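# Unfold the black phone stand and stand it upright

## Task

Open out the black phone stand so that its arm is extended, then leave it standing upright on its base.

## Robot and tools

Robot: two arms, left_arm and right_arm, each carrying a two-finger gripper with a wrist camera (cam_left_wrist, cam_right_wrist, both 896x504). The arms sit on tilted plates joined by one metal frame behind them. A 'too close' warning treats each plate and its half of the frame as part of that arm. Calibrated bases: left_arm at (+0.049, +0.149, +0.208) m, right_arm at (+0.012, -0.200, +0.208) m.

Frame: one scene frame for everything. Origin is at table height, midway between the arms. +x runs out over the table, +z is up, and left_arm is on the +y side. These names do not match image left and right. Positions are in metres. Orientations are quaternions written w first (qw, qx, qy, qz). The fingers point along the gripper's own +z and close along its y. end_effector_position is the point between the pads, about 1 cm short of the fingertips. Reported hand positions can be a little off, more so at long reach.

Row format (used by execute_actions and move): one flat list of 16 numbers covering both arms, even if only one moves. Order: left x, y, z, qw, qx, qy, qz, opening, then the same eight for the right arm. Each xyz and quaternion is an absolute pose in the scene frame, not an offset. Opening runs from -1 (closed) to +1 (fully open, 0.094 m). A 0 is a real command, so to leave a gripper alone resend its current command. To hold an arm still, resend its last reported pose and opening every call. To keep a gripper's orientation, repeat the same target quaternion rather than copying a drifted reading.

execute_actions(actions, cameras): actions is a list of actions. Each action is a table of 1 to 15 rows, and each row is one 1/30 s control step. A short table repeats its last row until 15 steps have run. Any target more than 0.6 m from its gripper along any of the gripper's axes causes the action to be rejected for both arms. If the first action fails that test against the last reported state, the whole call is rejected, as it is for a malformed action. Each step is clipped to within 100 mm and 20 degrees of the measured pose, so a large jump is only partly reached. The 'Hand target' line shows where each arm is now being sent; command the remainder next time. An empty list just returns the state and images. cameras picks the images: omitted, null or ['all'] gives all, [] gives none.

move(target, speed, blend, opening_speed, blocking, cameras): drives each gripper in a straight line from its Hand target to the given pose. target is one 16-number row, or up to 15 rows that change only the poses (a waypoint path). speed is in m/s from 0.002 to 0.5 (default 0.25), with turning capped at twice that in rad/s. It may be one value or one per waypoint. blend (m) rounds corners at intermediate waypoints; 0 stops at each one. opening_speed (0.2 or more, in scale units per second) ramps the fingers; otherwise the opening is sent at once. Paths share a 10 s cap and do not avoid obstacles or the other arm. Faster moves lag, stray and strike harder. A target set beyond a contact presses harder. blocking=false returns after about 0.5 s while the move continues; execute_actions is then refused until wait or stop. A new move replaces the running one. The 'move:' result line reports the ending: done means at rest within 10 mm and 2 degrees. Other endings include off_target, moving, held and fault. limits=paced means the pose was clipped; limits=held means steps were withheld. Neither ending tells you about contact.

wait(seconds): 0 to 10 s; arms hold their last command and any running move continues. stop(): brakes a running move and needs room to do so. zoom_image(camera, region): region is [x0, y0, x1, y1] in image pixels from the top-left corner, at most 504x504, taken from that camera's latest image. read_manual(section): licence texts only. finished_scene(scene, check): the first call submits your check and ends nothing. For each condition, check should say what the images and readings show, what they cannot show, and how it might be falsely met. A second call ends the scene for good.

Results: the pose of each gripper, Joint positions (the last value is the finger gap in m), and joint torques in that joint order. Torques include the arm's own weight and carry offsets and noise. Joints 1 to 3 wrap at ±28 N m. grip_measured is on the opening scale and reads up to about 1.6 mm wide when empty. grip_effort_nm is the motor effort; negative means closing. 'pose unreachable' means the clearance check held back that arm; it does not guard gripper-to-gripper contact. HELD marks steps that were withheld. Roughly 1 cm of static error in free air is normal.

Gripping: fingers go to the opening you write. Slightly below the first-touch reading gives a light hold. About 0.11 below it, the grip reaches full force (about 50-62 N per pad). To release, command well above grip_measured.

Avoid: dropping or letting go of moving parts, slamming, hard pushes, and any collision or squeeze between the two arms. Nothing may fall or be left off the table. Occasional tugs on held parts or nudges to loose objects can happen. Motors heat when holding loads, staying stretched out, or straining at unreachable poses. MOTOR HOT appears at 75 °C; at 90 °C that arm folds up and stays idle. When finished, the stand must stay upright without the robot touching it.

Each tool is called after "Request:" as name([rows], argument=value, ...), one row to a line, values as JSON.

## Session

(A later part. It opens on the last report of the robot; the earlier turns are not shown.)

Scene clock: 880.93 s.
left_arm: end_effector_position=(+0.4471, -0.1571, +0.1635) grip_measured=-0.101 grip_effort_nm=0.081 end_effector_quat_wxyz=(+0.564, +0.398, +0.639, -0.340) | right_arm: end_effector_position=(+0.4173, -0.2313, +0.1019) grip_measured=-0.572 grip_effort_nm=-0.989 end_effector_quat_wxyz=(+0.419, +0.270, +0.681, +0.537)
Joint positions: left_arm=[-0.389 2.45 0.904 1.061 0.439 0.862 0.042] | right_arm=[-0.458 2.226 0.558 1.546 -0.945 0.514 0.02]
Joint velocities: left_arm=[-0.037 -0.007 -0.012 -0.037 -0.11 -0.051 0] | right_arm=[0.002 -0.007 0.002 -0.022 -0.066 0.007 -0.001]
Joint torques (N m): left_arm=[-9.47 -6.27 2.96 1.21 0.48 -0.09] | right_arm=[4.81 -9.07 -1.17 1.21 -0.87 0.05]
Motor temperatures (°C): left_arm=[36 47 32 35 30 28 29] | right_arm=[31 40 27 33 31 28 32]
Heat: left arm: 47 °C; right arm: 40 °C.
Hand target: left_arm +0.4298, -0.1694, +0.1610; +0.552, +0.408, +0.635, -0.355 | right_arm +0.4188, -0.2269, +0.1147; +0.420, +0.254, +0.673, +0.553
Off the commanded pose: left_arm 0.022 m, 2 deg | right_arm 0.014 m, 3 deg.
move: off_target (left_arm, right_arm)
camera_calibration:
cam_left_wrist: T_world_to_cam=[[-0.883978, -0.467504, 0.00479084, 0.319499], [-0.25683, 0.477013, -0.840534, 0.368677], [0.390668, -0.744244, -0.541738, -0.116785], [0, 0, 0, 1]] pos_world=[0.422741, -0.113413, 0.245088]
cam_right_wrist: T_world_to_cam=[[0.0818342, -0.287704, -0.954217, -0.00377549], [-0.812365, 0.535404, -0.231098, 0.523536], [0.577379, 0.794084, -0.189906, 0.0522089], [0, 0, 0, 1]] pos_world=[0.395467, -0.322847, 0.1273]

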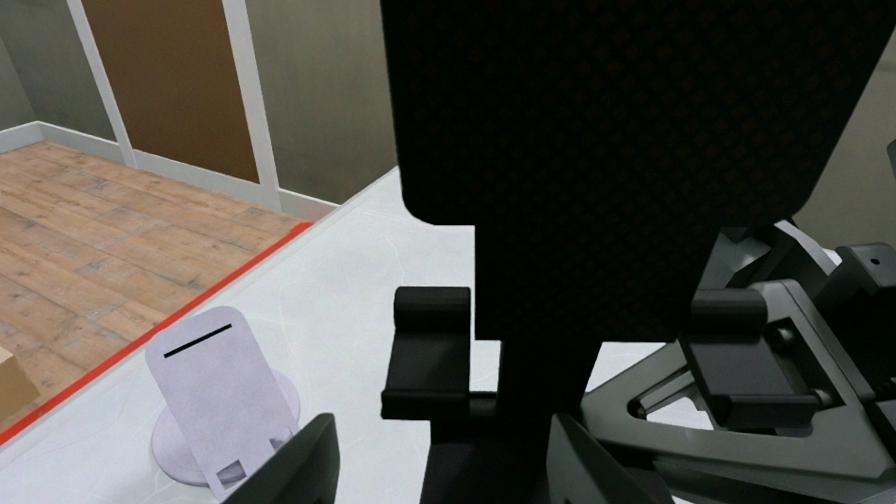

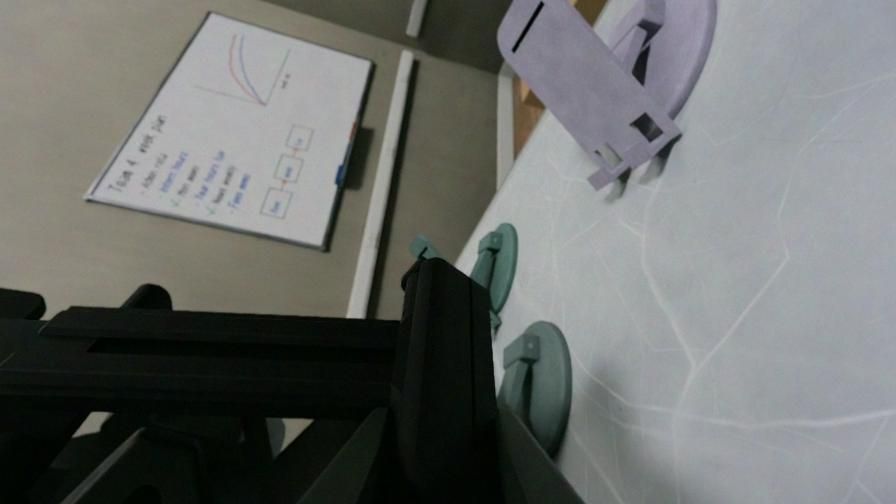

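Request:
move(target=[0.447,-0.197,0.159,0.552,0.408,0.635,-0.355,-0.1,0.419,-0.227,0.115,0.420,0.254,0.673,0.553,-1], speed=0.05)

Scene clock: 885.47 s.
left_arm: end_effector_position=(+0.4620, -0.1783, +0.1619) grip_measured=-0.101 grip_effort_nm=0.081 end_effector_quat_wxyz=(+0.565, +0.394, +0.641, -0.340) | right_arm: end_effector_position=(+0.4196, -0.2355, +0.0996) grip_measured=-0.572 grip_effort_nm=-0.989 end_effector_quat_wxyz=(+0.422, +0.278, +0.684, +0.526)
Joint positions: left_arm=[-0.417 2.511 1.015 1.024 0.411 0.839 0.042] | right_arm=[-0.458 2.221 0.558 1.546 -0.917 0.514 0.02]
Joint velocities: left_arm=[0.002 -0.007 -0.002 0.022 -0.007 -0.066 -0.001] | right_arm=[-0.012 -0.002 0.012 -0.022 0.022 -0.022 0.001]
Joint torques (N m): left_arm=[-10.41 -6.24 5.57 1.04 0.43 -0.01] | right_arm=[4.67 -8.72 -1.05 1.17 -1.17 0.04]
Motor temperatures (°C): left_arm=[37 47 32 35 30 28 28] | right_arm=[31 40 27 33 31 28 32]
Heat: left arm: 47 °C; right arm: 40 °C.
Hand target: left_arm +0.4461, -0.1959, +0.1593; +0.552, +0.408, +0.635, -0.355 | right_arm +0.4187, -0.2271, +0.1145; +0.420, +0.254, +0.673, +0.553
Off the commanded pose: left_arm 0.024 m, 3 deg | right_arm 0.018 m, 4 deg.
move: off_target (left_arm, right_arm)
camera_calibration:
cam_left_wrist: T_world_to_cam=[[-0.880438, -0.474052, 0.0101283, 0.319143], [-0.263446, 0.471304, -0.841706, 0.383584], [0.394239, -0.743739, -0.539841, -0.141176], [0, 0, 0, 1]] pos_world=[0.437697, -0.134492, 0.24342]
cam_right_wrist: T_world_to_cam=[[0.0636691, -0.302014, -0.951175, -0.0033804], [-0.803528, 0.549733, -0.228335, 0.526522], [0.591852, 0.778834, -0.207675, 0.0459496], [0, 0, 0, 1]] pos_world=[0.396095, -0.326254, 0.126551]

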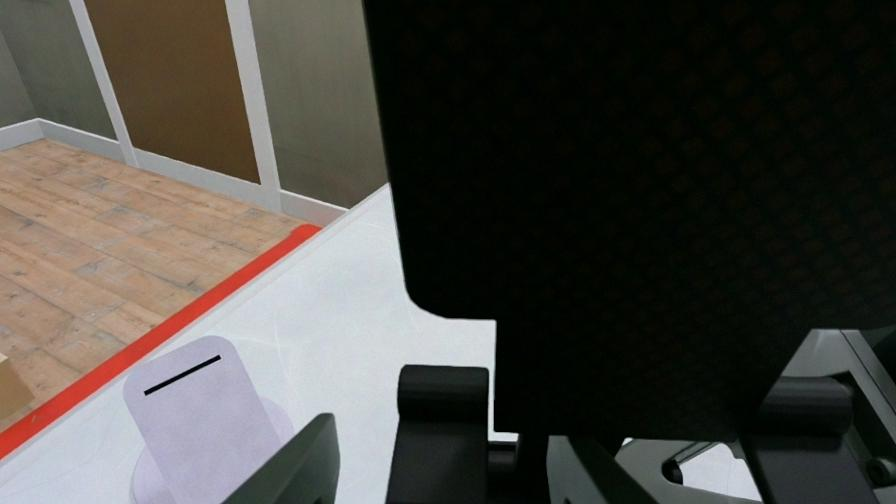

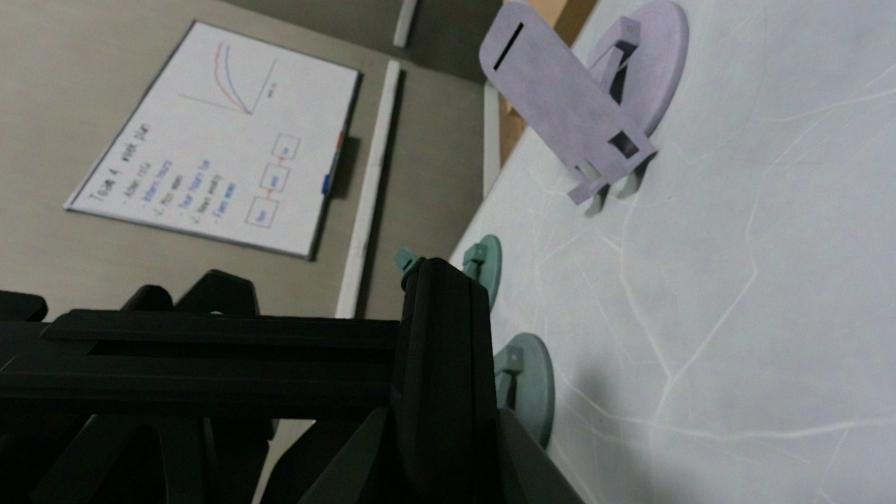

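Request:
zoom_image(camera="cam_left_wrist", region=[320, 300, 660, 504])

Request:
zoom_image(camera="cam_right_wrist", region=[0, 230, 420, 504])

Scaled by 1.482.

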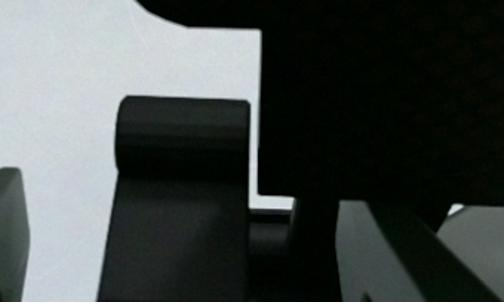

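Scaled by 1.200.

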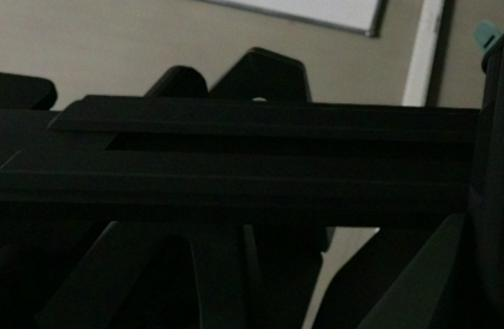

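Request:
move(target=[0.4452,-0.193,0.159,0.552,0.408,0.635,-0.355,-0.1,0.419,-0.227,0.115,0.420,0.254,0.673,0.553,-1], speed=0.05, cameras=[])

Request:
move(target=[0.4452,-0.193,0.159,0.552,0.408,0.635,-0.355,-0.85,0.419,-0.227,0.115,0.420,0.254,0.673,0.553,-1], opening_speed=0.4)

Scene clock: 903.73 s.
left_arm: end_effector_position=(+0.4620, -0.1783, +0.1618) grip_measured=-0.101 grip_effort_nm=0.081 end_effector_quat_wxyz=(+0.564, +0.394, +0.641, -0.340) | right_arm: end_effector_position=(+0.4196, -0.2355, +0.0996) grip_measured=-0.572 grip_effort_nm=-0.984 end_effector_quat_wxyz=(+0.422, +0.278, +0.684, +0.526)
Joint positions: left_arm=[-0.417 2.511 1.015 1.024 0.411 0.839 0.042] | right_arm=[-0.458 2.221 0.558 1.546 -0.917 0.514 0.02]
Joint velocities: left_arm=[0.007 0.012 -0.002 -0.007 -0.037 -0.007 0] | right_arm=[-0.007 0.002 -0.002 0.007 -0.051 -0.037 0]
Joint torques (N m): left_arm=[-9.92 -6.86 4.12 1.06 0.52 0.01] | right_arm=[4.75 -8.95 -1.13 1.14 -1.13 0.05]
Motor temperatures (°C): left_arm=[38 46 32 35 30 28 28] | right_arm=[31 41 27 34 32 28 32]
Heat: left arm: 46 °C; right arm: 41 °C.
Hand target: left_arm +0.4449, -0.1922, +0.1590; +0.552, +0.408, +0.635, -0.355 | right_arm +0.4187, -0.2270, +0.1144; +0.420, +0.254, +0.673, +0.553
Off the commanded pose: left_arm 0.022 m, 3 deg | right_arm 0.018 m, 4 deg.
move: off_target (left_arm, right_arm)
No camera images: "cameras" was empty.

Scene clock: 905.83 s.
left_arm: end_effector_position=(+0.4614, -0.1793, +0.1620) grip_measured=-0.712 grip_effort_nm=-1.013 end_effector_quat_wxyz=(+0.563, +0.395, +0.641, -0.340) | right_arm: end_effector_position=(+0.4194, -0.2352, +0.1000) grip_measured=-0.572 grip_effort_nm=-0.984 end_effector_quat_wxyz=(+0.422, +0.277, +0.684, +0.527)
Joint positions: left_arm=[-0.42 2.511 1.015 1.022 0.406 0.839 0.014] | right_arm=[-0.458 2.221 0.558 1.546 -0.92 0.514 0.02]
Joint velocities: left_arm=[-0.012 -0.007 0.002 0.022 -0.007 0.007 0] | right_arm=[0.012 -0.012 -0.012 -0.007 -0.007 0.022 0]
Joint torques (N m): left_arm=[-9.54 -6.8 4.27 1.08 0.52 0.02] | right_arm=[4.9 -8.85 -1.28 1.12 -1.13 0.03]
Motor temperatures (°C): left_arm=[38 46 32 35 30 28 28] | right_arm=[31 41 27 34 32 28 32]
Heat: left arm: 46 °C; right arm: 41 °C.
Hand target: left_arm +0.4449, -0.1924, +0.1591; +0.552, +0.408, +0.635, -0.355 | right_arm +0.4187, -0.2270, +0.1144; +0.420, +0.254, +0.673, +0.553
Off the commanded pose: left_arm 0.021 m, 3 deg | right_arm 0.017 m, 4 deg.
move: off_target (left_arm, right_arm)
camera_calibration:
cam_left_wrist: T_world_to_cam=[[-0.880773, -0.473432, 0.0100259, 0.318375], [-0.264312, 0.473939, -0.839953, 0.384536], [0.392909, -0.742458, -0.542566, -0.140268], [0, 0, 0, 1]] pos_world=[0.437166, -0.135661, 0.243695]
cam_right_wrist: T_world_to_cam=[[0.0659955, -0.300726, -0.951424, -0.00355231], [-0.804329, 0.548248, -0.229082, 0.526342], [0.590507, 0.780377, -0.205701, 0.0465738], [0, 0, 0, 1]] pos_world=[0.396085, -0.325979, 0.126776]

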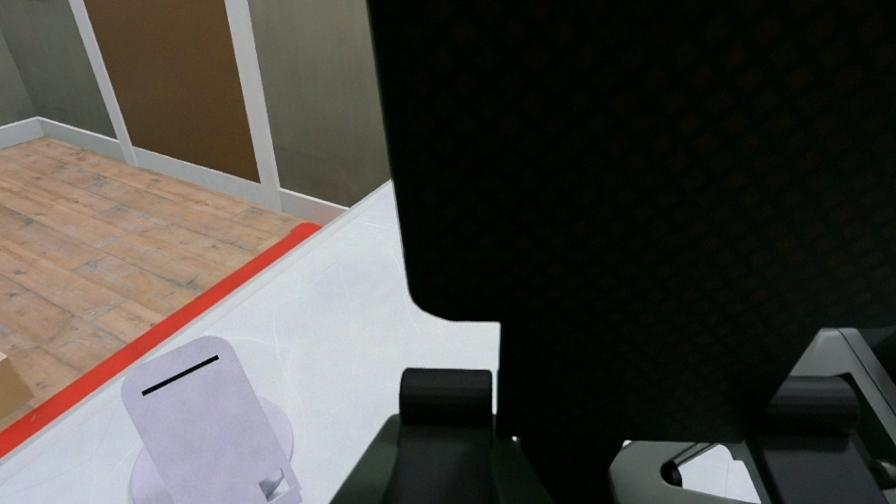

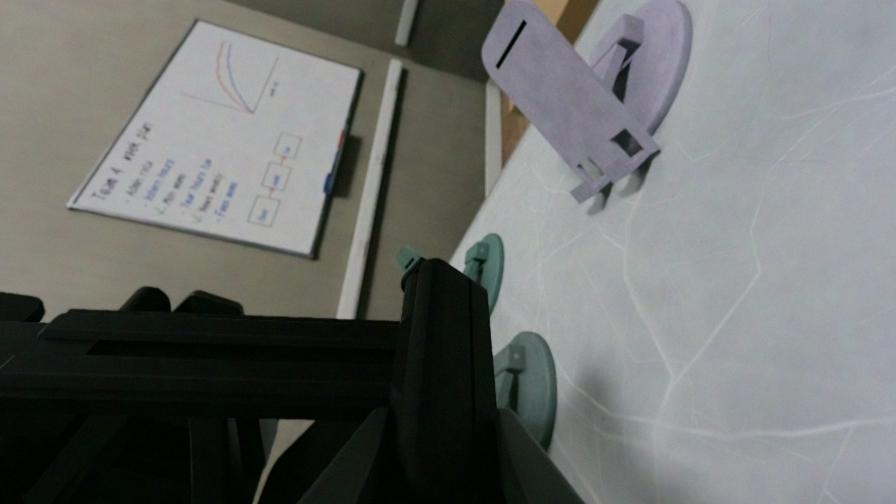

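Request:
move([
  [0.443,-0.150,0.165,0.4825,0.443,0.689,-0.31,-0.85,0.419,-0.227,0.115,0.420,0.254,0.673,0.553,-1],
  [0.432,-0.118,0.174,0.388,0.480,0.746,-0.250,-0.85,0.419,-0.227,0.115,0.420,0.254,0.673,0.553,-1],
], speed=0.04, blend=0.01)

Scene clock: 918.50 s.
left_arm: end_effector_position=(+0.4363, -0.1282, +0.1734) grip_measured=-0.717 grip_effort_nm=-1.018 end_effector_quat_wxyz=(+0.406, +0.476, +0.735, -0.261) | right_arm: end_effector_position=(+0.4107, -0.2116, +0.1086) grip_measured=-0.572 grip_effort_nm=-0.984 end_effector_quat_wxyz=(+0.402, +0.247, +0.681, +0.560)
Joint positions: left_arm=[-0.508 2.135 0.911 0.433 0.042 0.871 0.013] | right_arm=[-0.43 2.221 0.544 1.504 -0.983 0.481 0.02]
Joint velocities: left_arm=[0.022 -0.002 -0.002 -0.037 -0.051 0.022 0] | right_arm=[0.012 -0.027 -0.002 0.022 -0.051 0.022 0]
Joint torques (N m): left_arm=[-6.91 -10.86 4.83 0.37 0.03 -0.03] | right_arm=[2.28 -8.79 -0.24 1.5 -0.5 0.36]
Motor temperatures (°C): left_arm=[37 48 32 35 30 28 29] | right_arm=[31 42 27 34 32 28 33]
Heat: left arm: 48 °C; right arm: 42 °C.
Hand target: left_arm +0.4329, -0.1185, +0.1742; +0.389, +0.483, +0.743, -0.251 | right_arm +0.4186, -0.2266, +0.1150; +0.420, +0.253, +0.674, +0.553
Off the commanded pose: left_arm 0.011 m, 3 deg | right_arm 0.019 m, 3 deg.
move: off_target (left_arm, right_arm)
camera_calibration:
cam_left_wrist: T_world_to_cam=[[-0.90206, -0.431555, 0.00694058, 0.335544], [-0.367247, 0.758992, -0.537644, 0.392322], [0.226755, -0.487536, -0.843144, 0.0709787], [0, 0, 0, 1]] pos_world=[0.430665, -0.118359, 0.268446]
cam_right_wrist: T_world_to_cam=[[0.114923, -0.259678, -0.958833, 0.001661], [-0.843991, 0.483532, -0.232112, 0.511364], [0.523901, 0.835921, -0.163596, 0.0696258], [0, 0, 0, 1]] pos_world=[0.394918, -0.305031, 0.131677]

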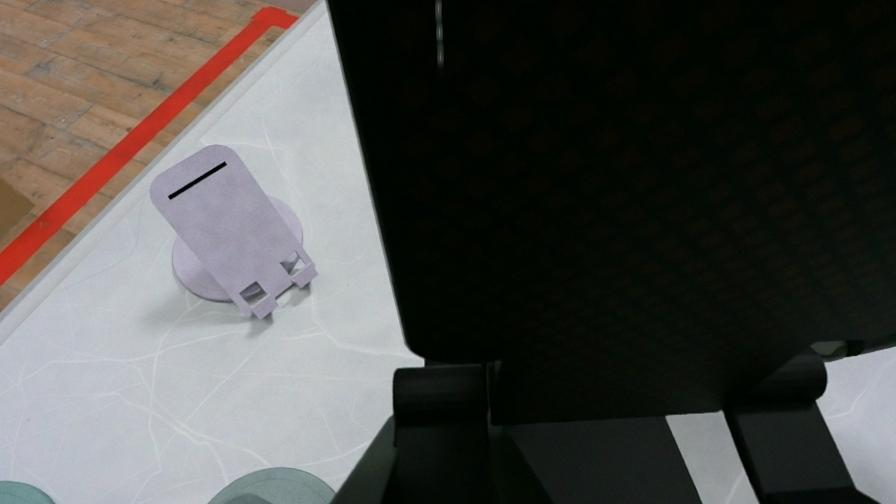

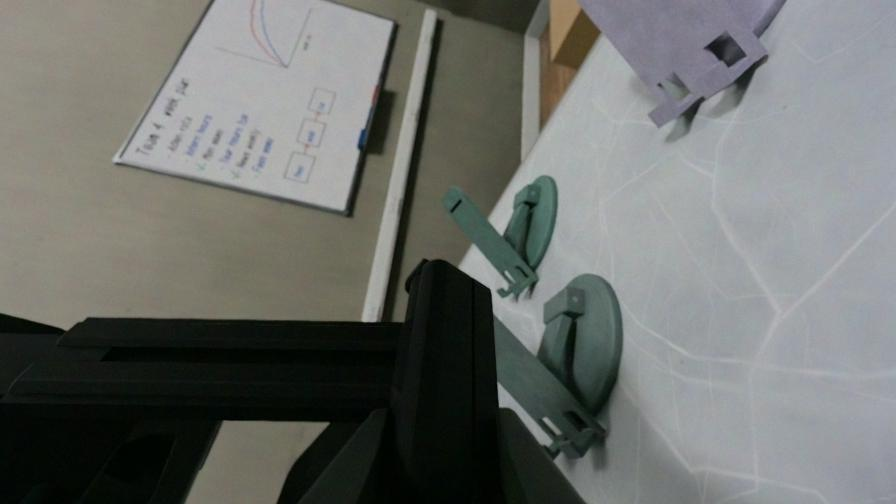

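Request:
move(target=[0.417,-0.084,0.185,0.322,0.499,0.776,-0.207,-0.85,0.419,-0.240,0.110,0.420,0.254,0.673,0.553,-1], speed=0.04)

Scene clock: 926.23 s.
left_arm: end_effector_position=(+0.4192, -0.1001, +0.1825) grip_measured=-0.717 grip_effort_nm=-1.018 end_effector_quat_wxyz=(+0.337, +0.497, +0.767, -0.227) | right_arm: end_effector_position=(+0.4079, -0.2142, +0.1061) grip_measured=-0.572 grip_effort_nm=-0.994 end_effector_quat_wxyz=(+0.398, +0.241, +0.679, +0.567)
Joint positions: left_arm=[-0.553 2.001 0.902 0.182 -0.105 0.825 0.013] | right_arm=[-0.451 2.221 0.556 1.475 -1.023 0.466 0.02]
Joint velocities: left_arm=[-0.007 0.002 -0.012 -0.022 0.022 -0.022 0] | right_arm=[-0.022 -0.007 0.002 -0.037 -0.066 -0.022 -0.001]
Joint torques (N m): left_arm=[-6.24 -11.08 5.14 0.33 -0.16 -0.04] | right_arm=[0.58 -9.99 0.27 1.29 -0.49 0.45]
Motor temperatures (°C): left_arm=[37 50 32 34 30 28 29] | right_arm=[31 43 27 34 31 28 33]
Heat: left arm: 50 °C; right arm: 43 °C.
Hand target: left_arm +0.4173, -0.0848, +0.1848; +0.323, +0.500, +0.776, -0.208 | right_arm +0.4178, -0.2395, +0.1106; +0.420, +0.252, +0.674, +0.553
Off the commanded pose: left_arm 0.016 m, 3 deg | right_arm 0.028 m, 3 deg.
move: off_target (left_arm, right_arm)
camera_calibration:
cam_left_wrist: T_world_to_cam=[[-0.90446, -0.426145, 0.0187857, 0.331581], [-0.399596, 0.831057, -0.386867, 0.362814], [0.14925, -0.357412, -0.921944, 0.15615], [0, 0, 0, 1]] pos_world=[0.421575, -0.104407, 0.278094]
cam_right_wrist: T_world_to_cam=[[0.125534, -0.250056, -0.960059, -0.00311837], [-0.850774, 0.470646, -0.233829, 0.509828], [0.510318, 0.846147, -0.153659, 0.07948], [0, 0, 0, 1]] pos_world=[0.393579, -0.30798, 0.128431]

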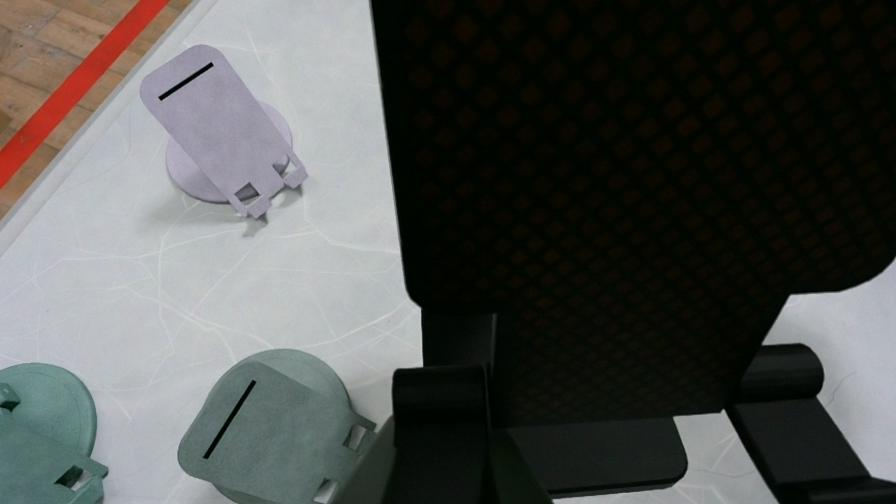

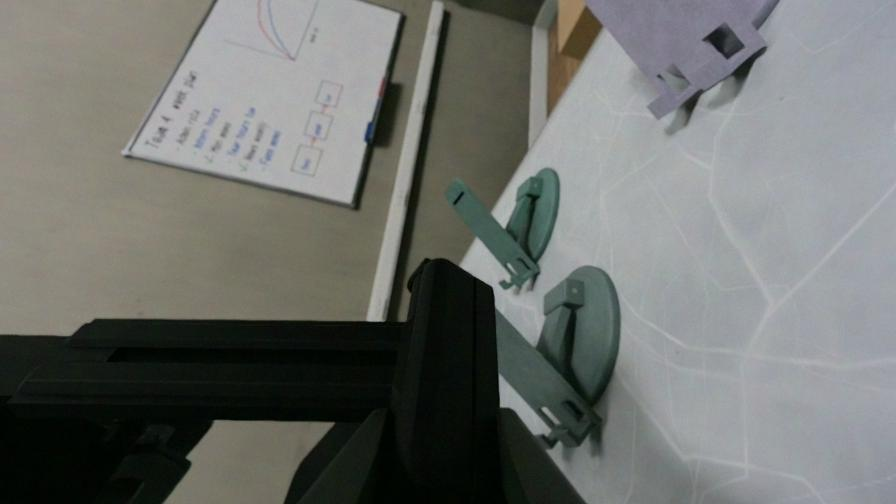

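Request:
move(target=[0.419,-0.0985,0.1825,0.333,0.497,0.769,-0.222,-0.2,0.412,-0.224,0.112,0.405,0.245,0.679,0.561,-1], opening_speed=0.6, cameras=[])

Request:
move([
  [0.397,-0.050,0.235,0.322,0.499,0.776,-0.207,-0.2,0.412,-0.224,0.112,0.405,0.245,0.679,0.561,-1],
  [0.40,-0.055,0.31,0.322,0.499,0.776,-0.207,-0.2,0.412,-0.224,0.112,0.405,0.245,0.679,0.561,-1],
], speed=0.1)

Scene clock: 937.80 s.
left_arm: end_effector_position=(+0.4191, -0.0978, +0.1802) grip_measured=-0.201 grip_effort_nm=0.081 end_effector_quat_wxyz=(+0.332, +0.498, +0.770, -0.221) | right_arm: end_effector_position=(+0.4097, -0.2198, +0.1055) grip_measured=-0.572 grip_effort_nm=-0.989 end_effector_quat_wxyz=(+0.401, +0.248, +0.682, +0.559)
Joint positions: left_arm=[-0.553 2.001 0.902 0.176 -0.121 0.825 0.038] | right_arm=[-0.457 2.205 0.553 1.466 -1.006 0.467 0.02]
Joint velocities: left_arm=[-0.017 -0.012 -0.002 -0.022 -0.037 0.007 -0.002] | right_arm=[0.002 -0.012 -0.017 -0.022 -0.022 -0.037 0]
Joint torques (N m): left_arm=[-6.39 -7.27 6.48 0.9 0.31 -0.05] | right_arm=[3.23 -9.01 -1.02 1.05 -0.67 0.07]
Motor temperatures (°C): left_arm=[36 51 32 34 30 28 30] | right_arm=[30 45 27 34 31 28 33]
Heat: left arm: 51 °C; right arm: 45 °C.
Hand target: left_arm +0.4190, -0.0985, +0.1825; +0.333, +0.497, +0.769, -0.222 | right_arm +0.4118, -0.2240, +0.1119; +0.405, +0.245, +0.679, +0.561
Off the commanded pose: left_arm 0.002 m, 0 deg | right_arm 0.008 m, 1 deg.
move: done
No camera images: "cameras" was empty.

Scene clock: 940.13 s.
left_arm: end_effector_position=(+0.3977, -0.0541, +0.2957) grip_measured=-0.201 grip_effort_nm=0.081 end_effector_quat_wxyz=(+0.310, +0.501, +0.782, -0.206) | right_arm: end_effector_position=(+0.4097, -0.2198, +0.1055) grip_measured=-0.572 grip_effort_nm=-0.984 end_effector_quat_wxyz=(+0.401, +0.248, +0.682, +0.559)
Joint positions: left_arm=[-0.751 1.65 0.995 -0.342 -0.277 0.644 0.038] | right_arm=[-0.457 2.205 0.553 1.466 -1.006 0.467 0.02]
Joint velocities: left_arm=[-0.002 -0.017 0.022 -0.022 0.007 0.051 0] | right_arm=[-0.012 -0.007 -0.002 -0.037 0.007 -0.022 0]
Joint torques (N m): left_arm=[-6.95 -6.28 10.21 0.88 0.27 -0.11] | right_arm=[3 -9.09 -1.2 1.08 -0.61 0.04]
Motor temperatures (°C): left_arm=[36 50 32 34 30 28 29] | right_arm=[30 45 27 34 31 28 33]
Heat: left arm: 50 °C; right arm: 45 °C.
Hand target: left_arm +0.3998, -0.0551, +0.3111; +0.323, +0.498, +0.777, -0.209 | right_arm +0.4118, -0.2238, +0.1120; +0.405, +0.245, +0.679, +0.561
Off the commanded pose: left_arm 0.015 m, 2 deg | right_arm 0.008 m, 1 deg.
move: off_target (left_arm)
camera_calibration:
cam_left_wrist: T_world_to_cam=[[-0.899201, -0.437308, 0.0141127, 0.328294], [-0.418746, 0.850786, -0.317514, 0.348022], [0.126845, -0.291419, -0.948149, 0.300364], [0, 0, 0, 1]] pos_world=[0.402835, -0.0649952, 0.390658]
cam_right_wrist: T_world_to_cam=[[0.110614, -0.26221, -0.95865, -0.00206388], [-0.845074, 0.48285, -0.229578, 0.513718], [0.523082, 0.835525, -0.168177, 0.0772338], [0, 0, 0, 1]] pos_world=[0.393959, -0.313121, 0.128949]

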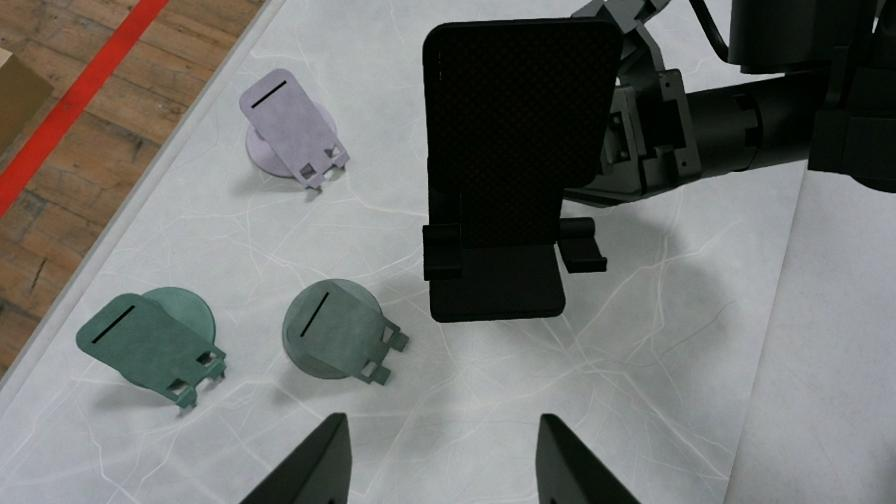

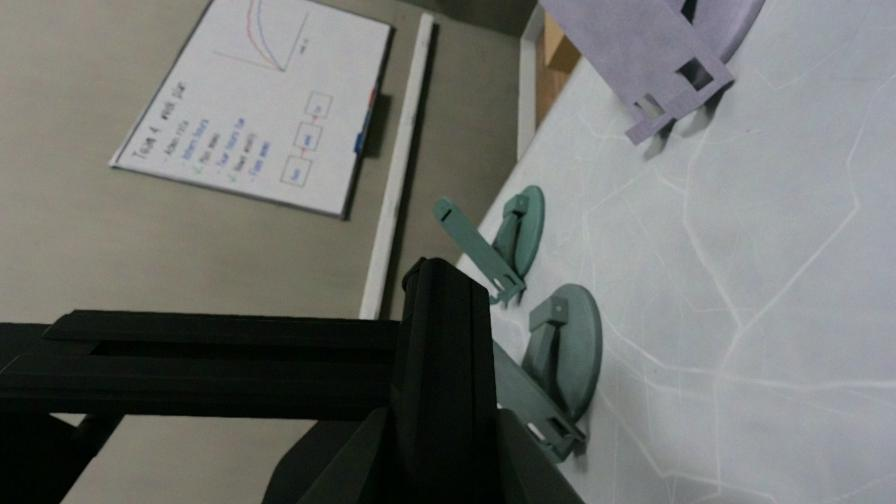

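Request:
move(target=[0.40,-0.055,0.31,0.322,0.499,0.776,-0.207,0.7,0.412,-0.224,0.117,0.337,0.337,0.622,0.622,-1], speed=0.1)

Scene clock: 950.87 s.
left_arm: end_effector_position=(+0.3977, -0.0537, +0.2954) grip_measured=+0.699 grip_effort_nm=0.081 end_effector_quat_wxyz=(+0.310, +0.501, +0.782, -0.204) | right_arm: end_effector_position=(+0.4156, -0.2280, +0.1154) grip_measured=-0.572 grip_effort_nm=-0.994 end_effector_quat_wxyz=(+0.339, +0.341, +0.628, +0.612)
Joint positions: left_arm=[-0.751 1.65 0.995 -0.343 -0.28 0.644 0.08] | right_arm=[-0.457 2.205 0.553 1.551 -1.006 0.806 0.02]
Joint velocities: left_arm=[0.012 0.017 -0.002 0.066 -0.037 -0.051 -0.001] | right_arm=[0.012 0.012 0.007 -0.037 0.007 -0.022 0]
Joint torques (N m): left_arm=[-6.8 -6.08 10.03 0.86 0.25 -0.06] | right_arm=[3.32 -6.11 -1.14 1.41 -0.73 0.01]
Motor temperatures (°C): left_arm=[36 48 33 34 30 28 29] | right_arm=[30 45 27 34 31 28 33]
Heat: left arm: 48 °C; right arm: 45 °C.
Hand target: left_arm +0.3998, -0.0549, +0.3100; +0.323, +0.499, +0.777, -0.207 | right_arm +0.4118, -0.2239, +0.1170; +0.334, +0.335, +0.625, +0.621
Off the commanded pose: left_arm 0.015 m, 2 deg | right_arm 0.006 m, 1 deg.
joint sent to its limit (right arm) — joint 4 (wrist pitch), upper limit. The joint targets still meet the commanded pose.
move: off_target (left_arm)
camera_calibration:
cam_left_wrist: T_world_to_cam=[[-0.898744, -0.43828, 0.0130274, 0.328606], [-0.419664, 0.851202, -0.315179, 0.347266], [0.127048, -0.288732, -0.948943, 0.300446], [0, 0, 0, 1]] pos_world=[0.402897, -0.0648239, 0.390276]
cam_right_wrist: T_world_to_cam=[[-0.013364, -0.0290318, -0.999489, 0.114039], [-0.837155, 0.546945, -0.00469346, 0.510302], [0.546802, 0.836665, -0.0316135, 0.0573238], [0, 0, 0, 1]] pos_world=[0.397382, -0.323758, 0.118188]

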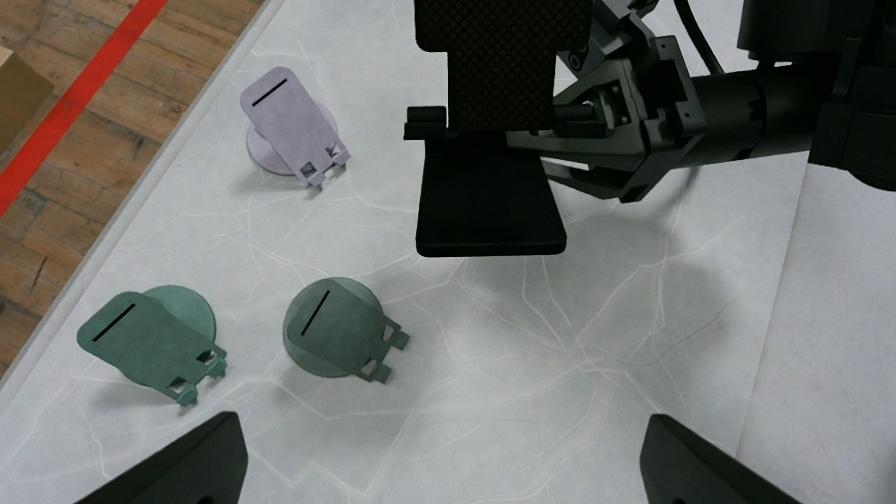

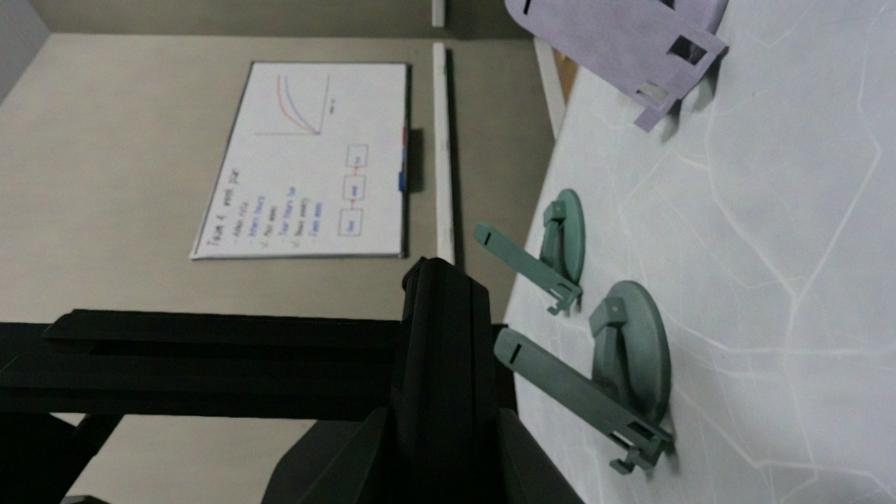

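Request:
move(target=[0.416,-0.138,0.345,0.218,0.522,0.811,-0.140,0.7,0.412,-0.224,0.117,0.337,0.337,0.622,0.622,-1], speed=0.1)

Scene clock: 958.70 s.
left_arm: end_effector_position=(+0.4217, -0.1296, +0.3398) grip_measured=+0.699 grip_effort_nm=0.081 end_effector_quat_wxyz=(+0.218, +0.514, +0.817, -0.144) | right_arm: end_effector_position=(+0.4156, -0.2281, +0.1155) grip_measured=-0.572 grip_effort_nm=-0.979 end_effector_quat_wxyz=(+0.338, +0.342, +0.628, +0.612)
Joint positions: left_arm=[-0.93 2.111 1.684 -0.85 -0.478 0.375 0.08] | right_arm=[-0.457 2.205 0.553 1.552 -1.006 0.808 0.02]
Joint velocities: left_arm=[0.007 -0.027 0.012 0.007 0.022 0.051 0.001] | right_arm=[0.002 -0.012 0.002 0.007 -0.022 0.037 -0.001]
Joint torques (N m): left_arm=[-9.59 -5.81 10.73 0.69 0.07 -0.09] | right_arm=[3.45 -6.23 -1.1 1.43 -0.75 0.04]
Motor temperatures (°C): left_arm=[36 47 33 34 30 28 28] | right_arm=[31 43 27 34 31 28 33]
Heat: left arm: 47 °C; right arm: 43 °C.
Hand target: left_arm +0.4147, -0.1392, +0.3449; +0.220, +0.524, +0.811, -0.143 | right_arm +0.4121, -0.2240, +0.1169; +0.334, +0.336, +0.624, +0.621
Off the commanded pose: left_arm 0.011 m, 1 deg | right_arm 0.006 m, 1 deg.
joint sent to its limit (right arm) — joint 4 (wrist pitch), upper limit. The joint targets still meet the commanded pose.
move: off_target (left_arm)
camera_calibration:
cam_left_wrist: T_world_to_cam=[[-0.891629, -0.452707, 0.0073968, 0.31332], [-0.451484, 0.887754, -0.0897538, 0.377451], [0.0340656, -0.0833666, -0.995937, 0.39949], [0, 0, 0, 1]] pos_world=[0.436169, -0.159937, 0.429427]
cam_right_wrist: T_world_to_cam=[[-0.0140023, -0.0274873, -0.999524, 0.114751], [-0.836985, 0.547216, -0.00332339, 0.510216], [0.547047, 0.83654, -0.0306688, 0.0571213], [0, 0, 0, 1]] pos_world=[0.397401, -0.323828, 0.118144]

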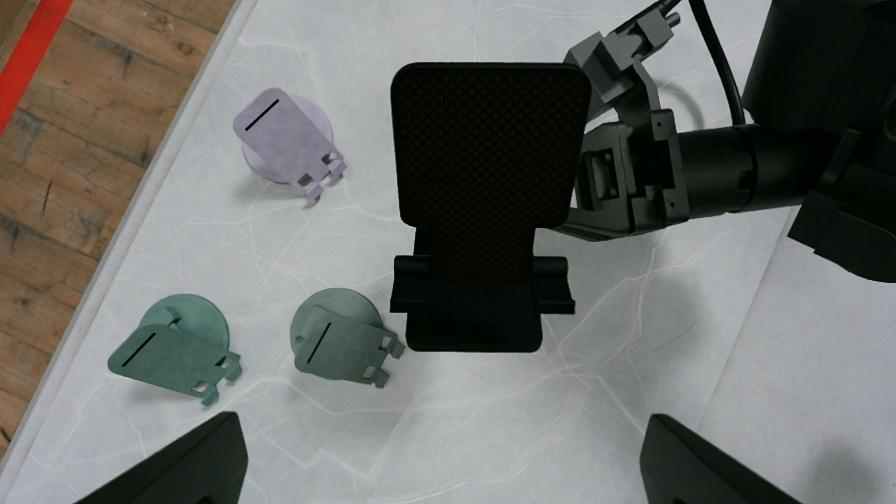

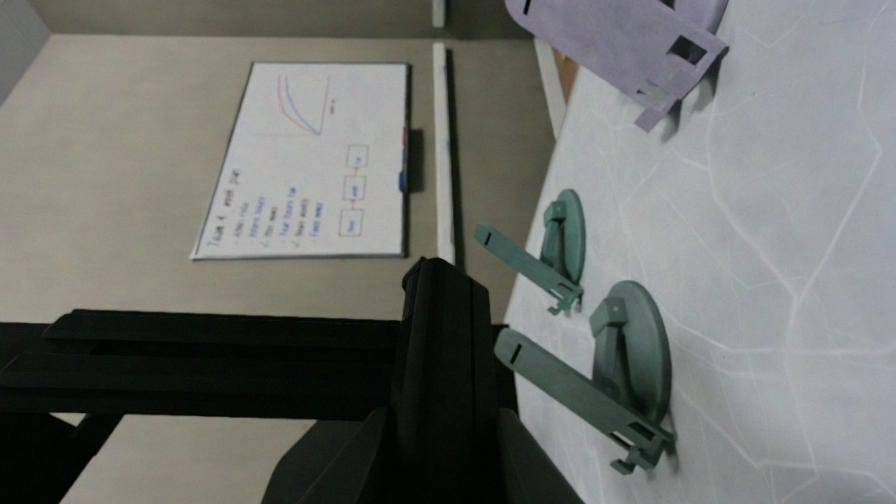

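Request:
move(target=[0.426,-0.189,0.331,0.218,0.522,0.811,-0.140,0.7,0.412,-0.224,0.117,0.337,0.337,0.622,0.622,-1], speed=0.08)

Scene clock: 964.87 s.
left_arm: end_effector_position=(+0.4364, -0.1764, +0.3241) grip_measured=+0.699 grip_effort_nm=0.076 end_effector_quat_wxyz=(+0.216, +0.511, +0.820, -0.141) | right_arm: end_effector_position=(+0.4156, -0.2281, +0.1156) grip_measured=-0.572 grip_effort_nm=-0.989 end_effector_quat_wxyz=(+0.339, +0.342, +0.628, +0.612)
Joint positions: left_arm=[-0.93 2.31 1.88 -0.853 -0.485 0.363 0.08] | right_arm=[-0.457 2.205 0.553 1.552 -1.006 0.808 0.02]
Joint velocities: left_arm=[-0.002 -0.017 0.002 -0.037 0.022 0.007 0] | right_arm=[0.002 -0.012 -0.007 0.007 -0.007 -0.022 0]
Joint torques (N m): left_arm=[-11.07 -7.15 10.69 0.71 0.07 -0.09] | right_arm=[3.52 -6.13 -1.13 1.39 -0.79 0.05]
Motor temperatures (°C): left_arm=[37 46 33 34 30 28 28] | right_arm=[31 43 27 34 31 28 33]
Heat: left arm: 46 °C; right arm: 43 °C.
Hand target: left_arm +0.4254, -0.1886, +0.3307; +0.219, +0.523, +0.812, -0.140 | right_arm +0.4121, -0.2241, +0.1169; +0.334, +0.336, +0.625, +0.621
Off the commanded pose: left_arm 0.018 m, 2 deg | right_arm 0.006 m, 1 deg.
joint sent to its limit (right arm) — joint 4 (wrist pitch), upper limit. The joint targets still meet the commanded pose.
move: off_target (left_arm)
camera_calibration:
cam_left_wrist: T_world_to_cam=[[-0.887333, -0.461056, 0.00818884, 0.301764], [-0.460126, 0.884092, -0.0816444, 0.424775], [0.030403, -0.0762137, -0.996628, 0.382466], [0, 0, 0, 1]] pos_world=[0.451587, -0.207261, 0.413386]
cam_right_wrist: T_world_to_cam=[[-0.0137061, -0.0276799, -0.999523, 0.114629], [-0.836911, 0.547327, -0.00368092, 0.510292], [0.547167, 0.836461, -0.0306673, 0.0570714], [0, 0, 0, 1]] pos_world=[0.397412, -0.323861, 0.118203]

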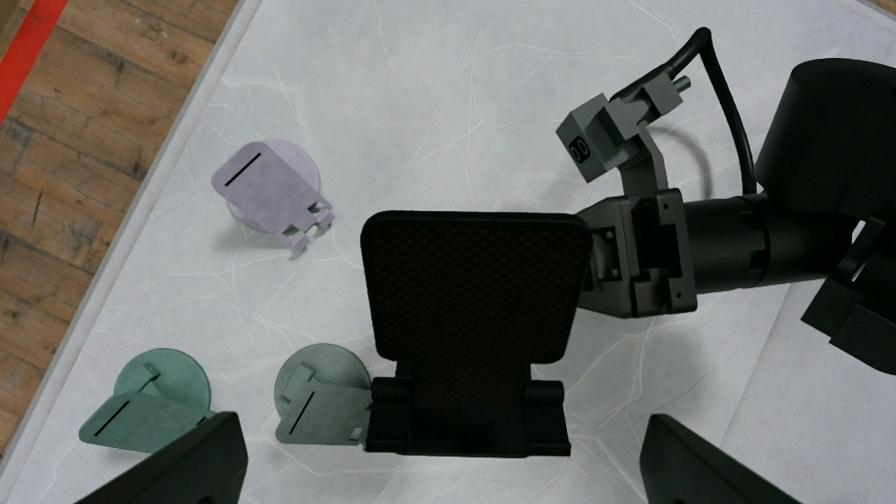

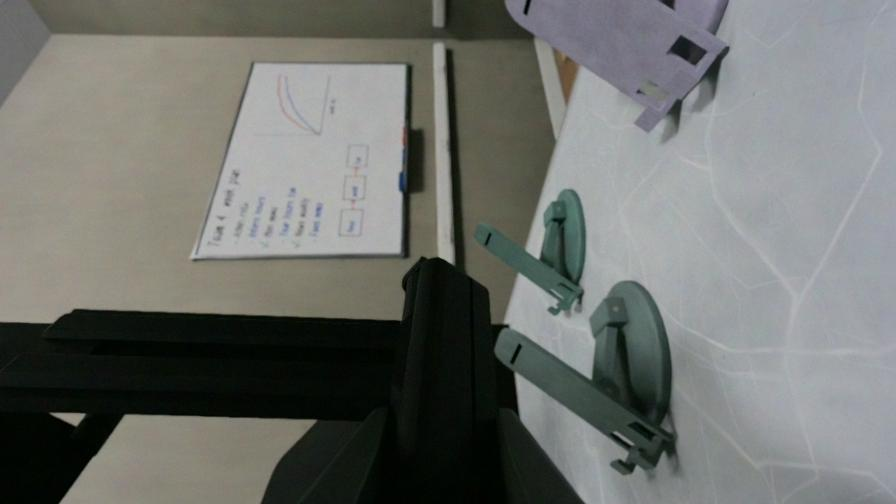

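Request:
move(target=[0.434,-0.225,0.278,0.218,0.522,0.811,-0.140,0.7,0.412,-0.224,0.117,0.337,0.337,0.622,0.622,-1], speed=0.06)

Scene clock: 970.10 s.
left_arm: end_effector_position=(+0.4300, -0.2193, +0.2860) grip_measured=+0.699 grip_effort_nm=0.081 end_effector_quat_wxyz=(+0.220, +0.524, +0.811, -0.138) | right_arm: end_effector_position=(+0.4157, -0.2282, +0.1154) grip_measured=-0.572 grip_effort_nm=-0.984 end_effector_quat_wxyz=(+0.337, +0.344, +0.627, +0.613)
Joint positions: left_arm=[-0.93 2.446 1.898 -0.729 -0.485 0.399 0.08] | right_arm=[-0.457 2.205 0.553 1.552 -1.005 0.816 0.02]
Joint velocities: left_arm=[0.002 0.002 -0.012 -0.007 0.051 0.051 -0.001] | right_arm=[-0.007 -0.012 -0.007 -0.066 0.007 -0.007 0]
Joint torques (N m): left_arm=[-7.2 -7.69 10.82 0.94 0.2 0.02] | right_arm=[3.43 -6.19 -1.07 1.4 -0.81 0]
Motor temperatures (°C): left_arm=[37 46 34 34 30 28 28] | right_arm=[31 42 27 34 31 28 33]
Heat: left arm: 46 °C; right arm: 42 °C.
Hand target: left_arm +0.4337, -0.2247, +0.2779; +0.219, +0.522, +0.812, -0.140 | right_arm +0.4121, -0.2239, +0.1170; +0.334, +0.336, +0.625, +0.621
Off the commanded pose: left_arm 0.011 m, 0 deg | right_arm 0.006 m, 1 deg.
joint sent to its limit (right arm) — joint 4 (wrist pitch), upper limit. The joint targets still meet the commanded pose.
move: off_target (left_arm)
camera_calibration:
cam_left_wrist: T_world_to_cam=[[-0.899568, -0.436667, -0.0100207, 0.29243], [-0.434262, 0.896604, -0.0867052, 0.449676], [0.0468459, -0.0736456, -0.996184, 0.334848], [0, 0, 0, 1]] pos_world=[0.442651, -0.250827, 0.37549]
cam_right_wrist: T_world_to_cam=[[-0.0182708, -0.0219893, -0.999591, 0.117691], [-0.836369, 0.548157, 0.00322883, 0.509592], [0.547862, 0.836086, -0.0284065, 0.0564956], [0, 0, 0, 1]] pos_world=[0.397405, -0.323984, 0.117602]

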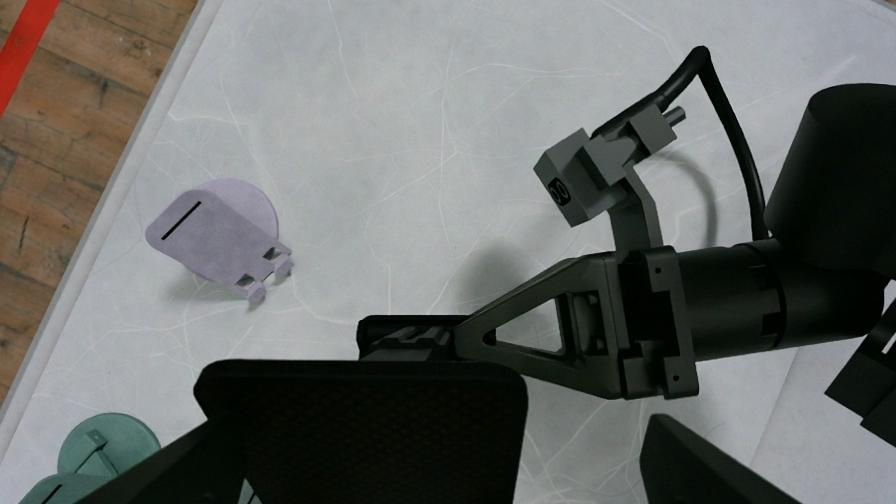

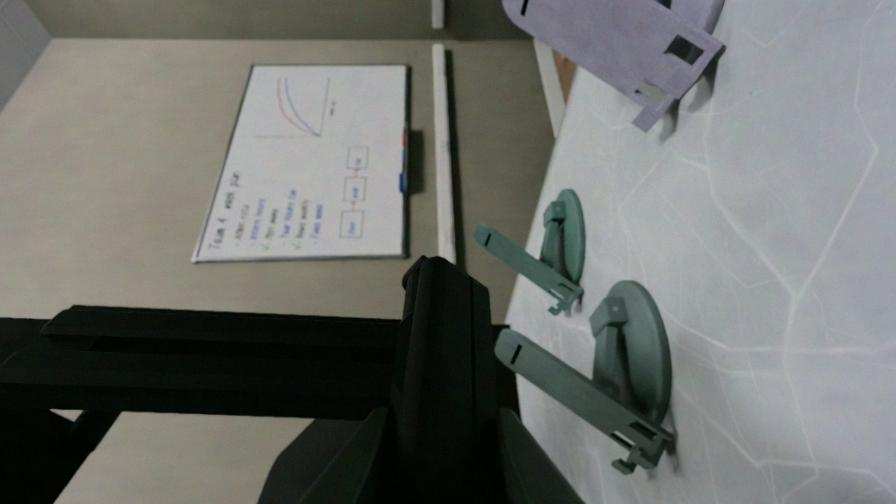

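Request:
move([
  [0.426,-0.205,0.318,0.218,0.522,0.811,-0.140,0.7,0.412,-0.224,0.117,0.337,0.337,0.622,0.622,-1],
  [0.438,-0.195,0.318,0.218,0.522,0.811,-0.140,0.7,0.412,-0.224,0.117,0.337,0.337,0.622,0.622,-1],
], speed=0.06)

Scene clock: 974.87 s.
left_arm: end_effector_position=(+0.4295, -0.1999, +0.2989) grip_measured=+0.699 grip_effort_nm=0.076 end_effector_quat_wxyz=(+0.203, +0.529, +0.813, -0.134) | right_arm: end_effector_position=(+0.4157, -0.2282, +0.1154) grip_measured=-0.572 grip_effort_nm=-0.984 end_effector_quat_wxyz=(+0.336, +0.344, +0.626, +0.613)
Joint positions: left_arm=[-0.93 2.407 1.921 -0.832 -0.485 0.383 0.08] | right_arm=[-0.457 2.205 0.553 1.552 -1.005 0.816 0.02]
Joint velocities: left_arm=[0.007 -0.002 -0.022 -0.007 0.037 -0.066 0] | right_arm=[0.002 -0.007 0.002 0.022 -0.007 -0.022 0]
Joint torques (N m): left_arm=[-8.61 -12.05 10.47 0.67 0.16 0.06] | right_arm=[3.28 -6.2 -1.14 1.42 -0.77 -0.08]
Motor temperatures (°C): left_arm=[37 47 34 34 30 28 28] | right_arm=[31 42 27 34 31 28 33]
Heat: left arm: 47 °C; right arm: 42 °C.
Hand target: left_arm +0.4378, -0.1949, +0.3178; +0.218, +0.523, +0.812, -0.140 | right_arm +0.4121, -0.2240, +0.1169; +0.334, +0.336, +0.624, +0.621
Off the commanded pose: left_arm 0.021 m, 2 deg | right_arm 0.006 m, 1 deg.
joint sent to its limit (right arm) — joint 4 (wrist pitch), upper limit. The joint targets still meet the commanded pose.
move: off_target (left_arm)
camera_calibration:
cam_left_wrist: T_world_to_cam=[[-0.903881, -0.427785, -0.000298143, 0.301352], [-0.427181, 0.902641, -0.052503, 0.42118], [0.0227291, -0.0473291, -0.998621, 0.365525], [0, 0, 0, 1]] pos_world=[0.443998, -0.233961, 0.387224]
cam_right_wrist: T_world_to_cam=[[-0.0186802, -0.0213456, -0.999598, 0.118009], [-0.836358, 0.548169, 0.00392392, 0.50951], [0.547865, 0.836095, -0.0280924, 0.0564603], [0, 0, 0, 1]] pos_world=[0.397405, -0.323985, 0.117548]

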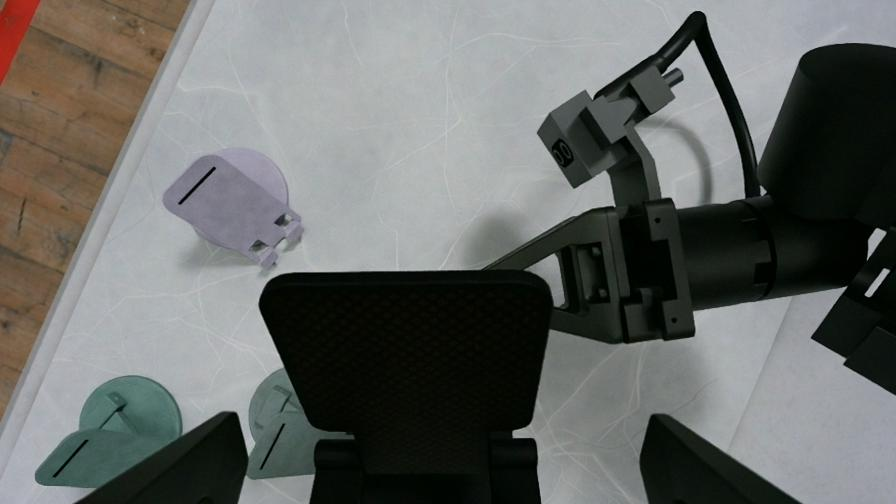

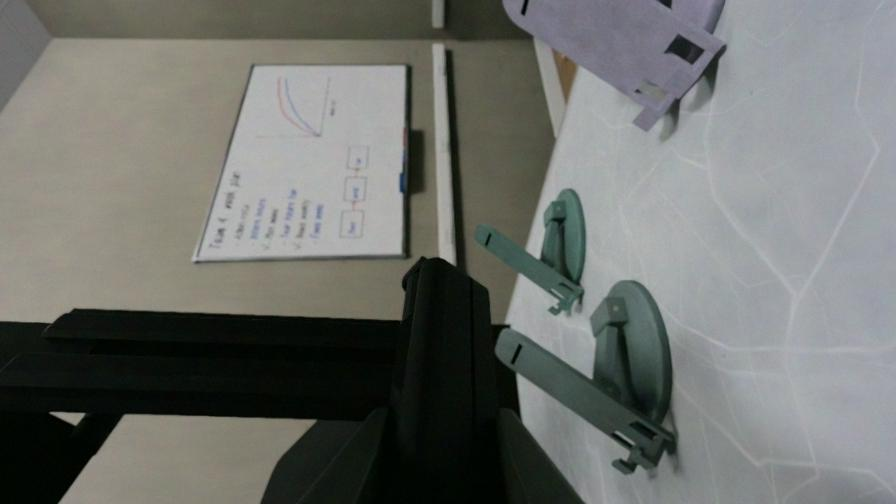

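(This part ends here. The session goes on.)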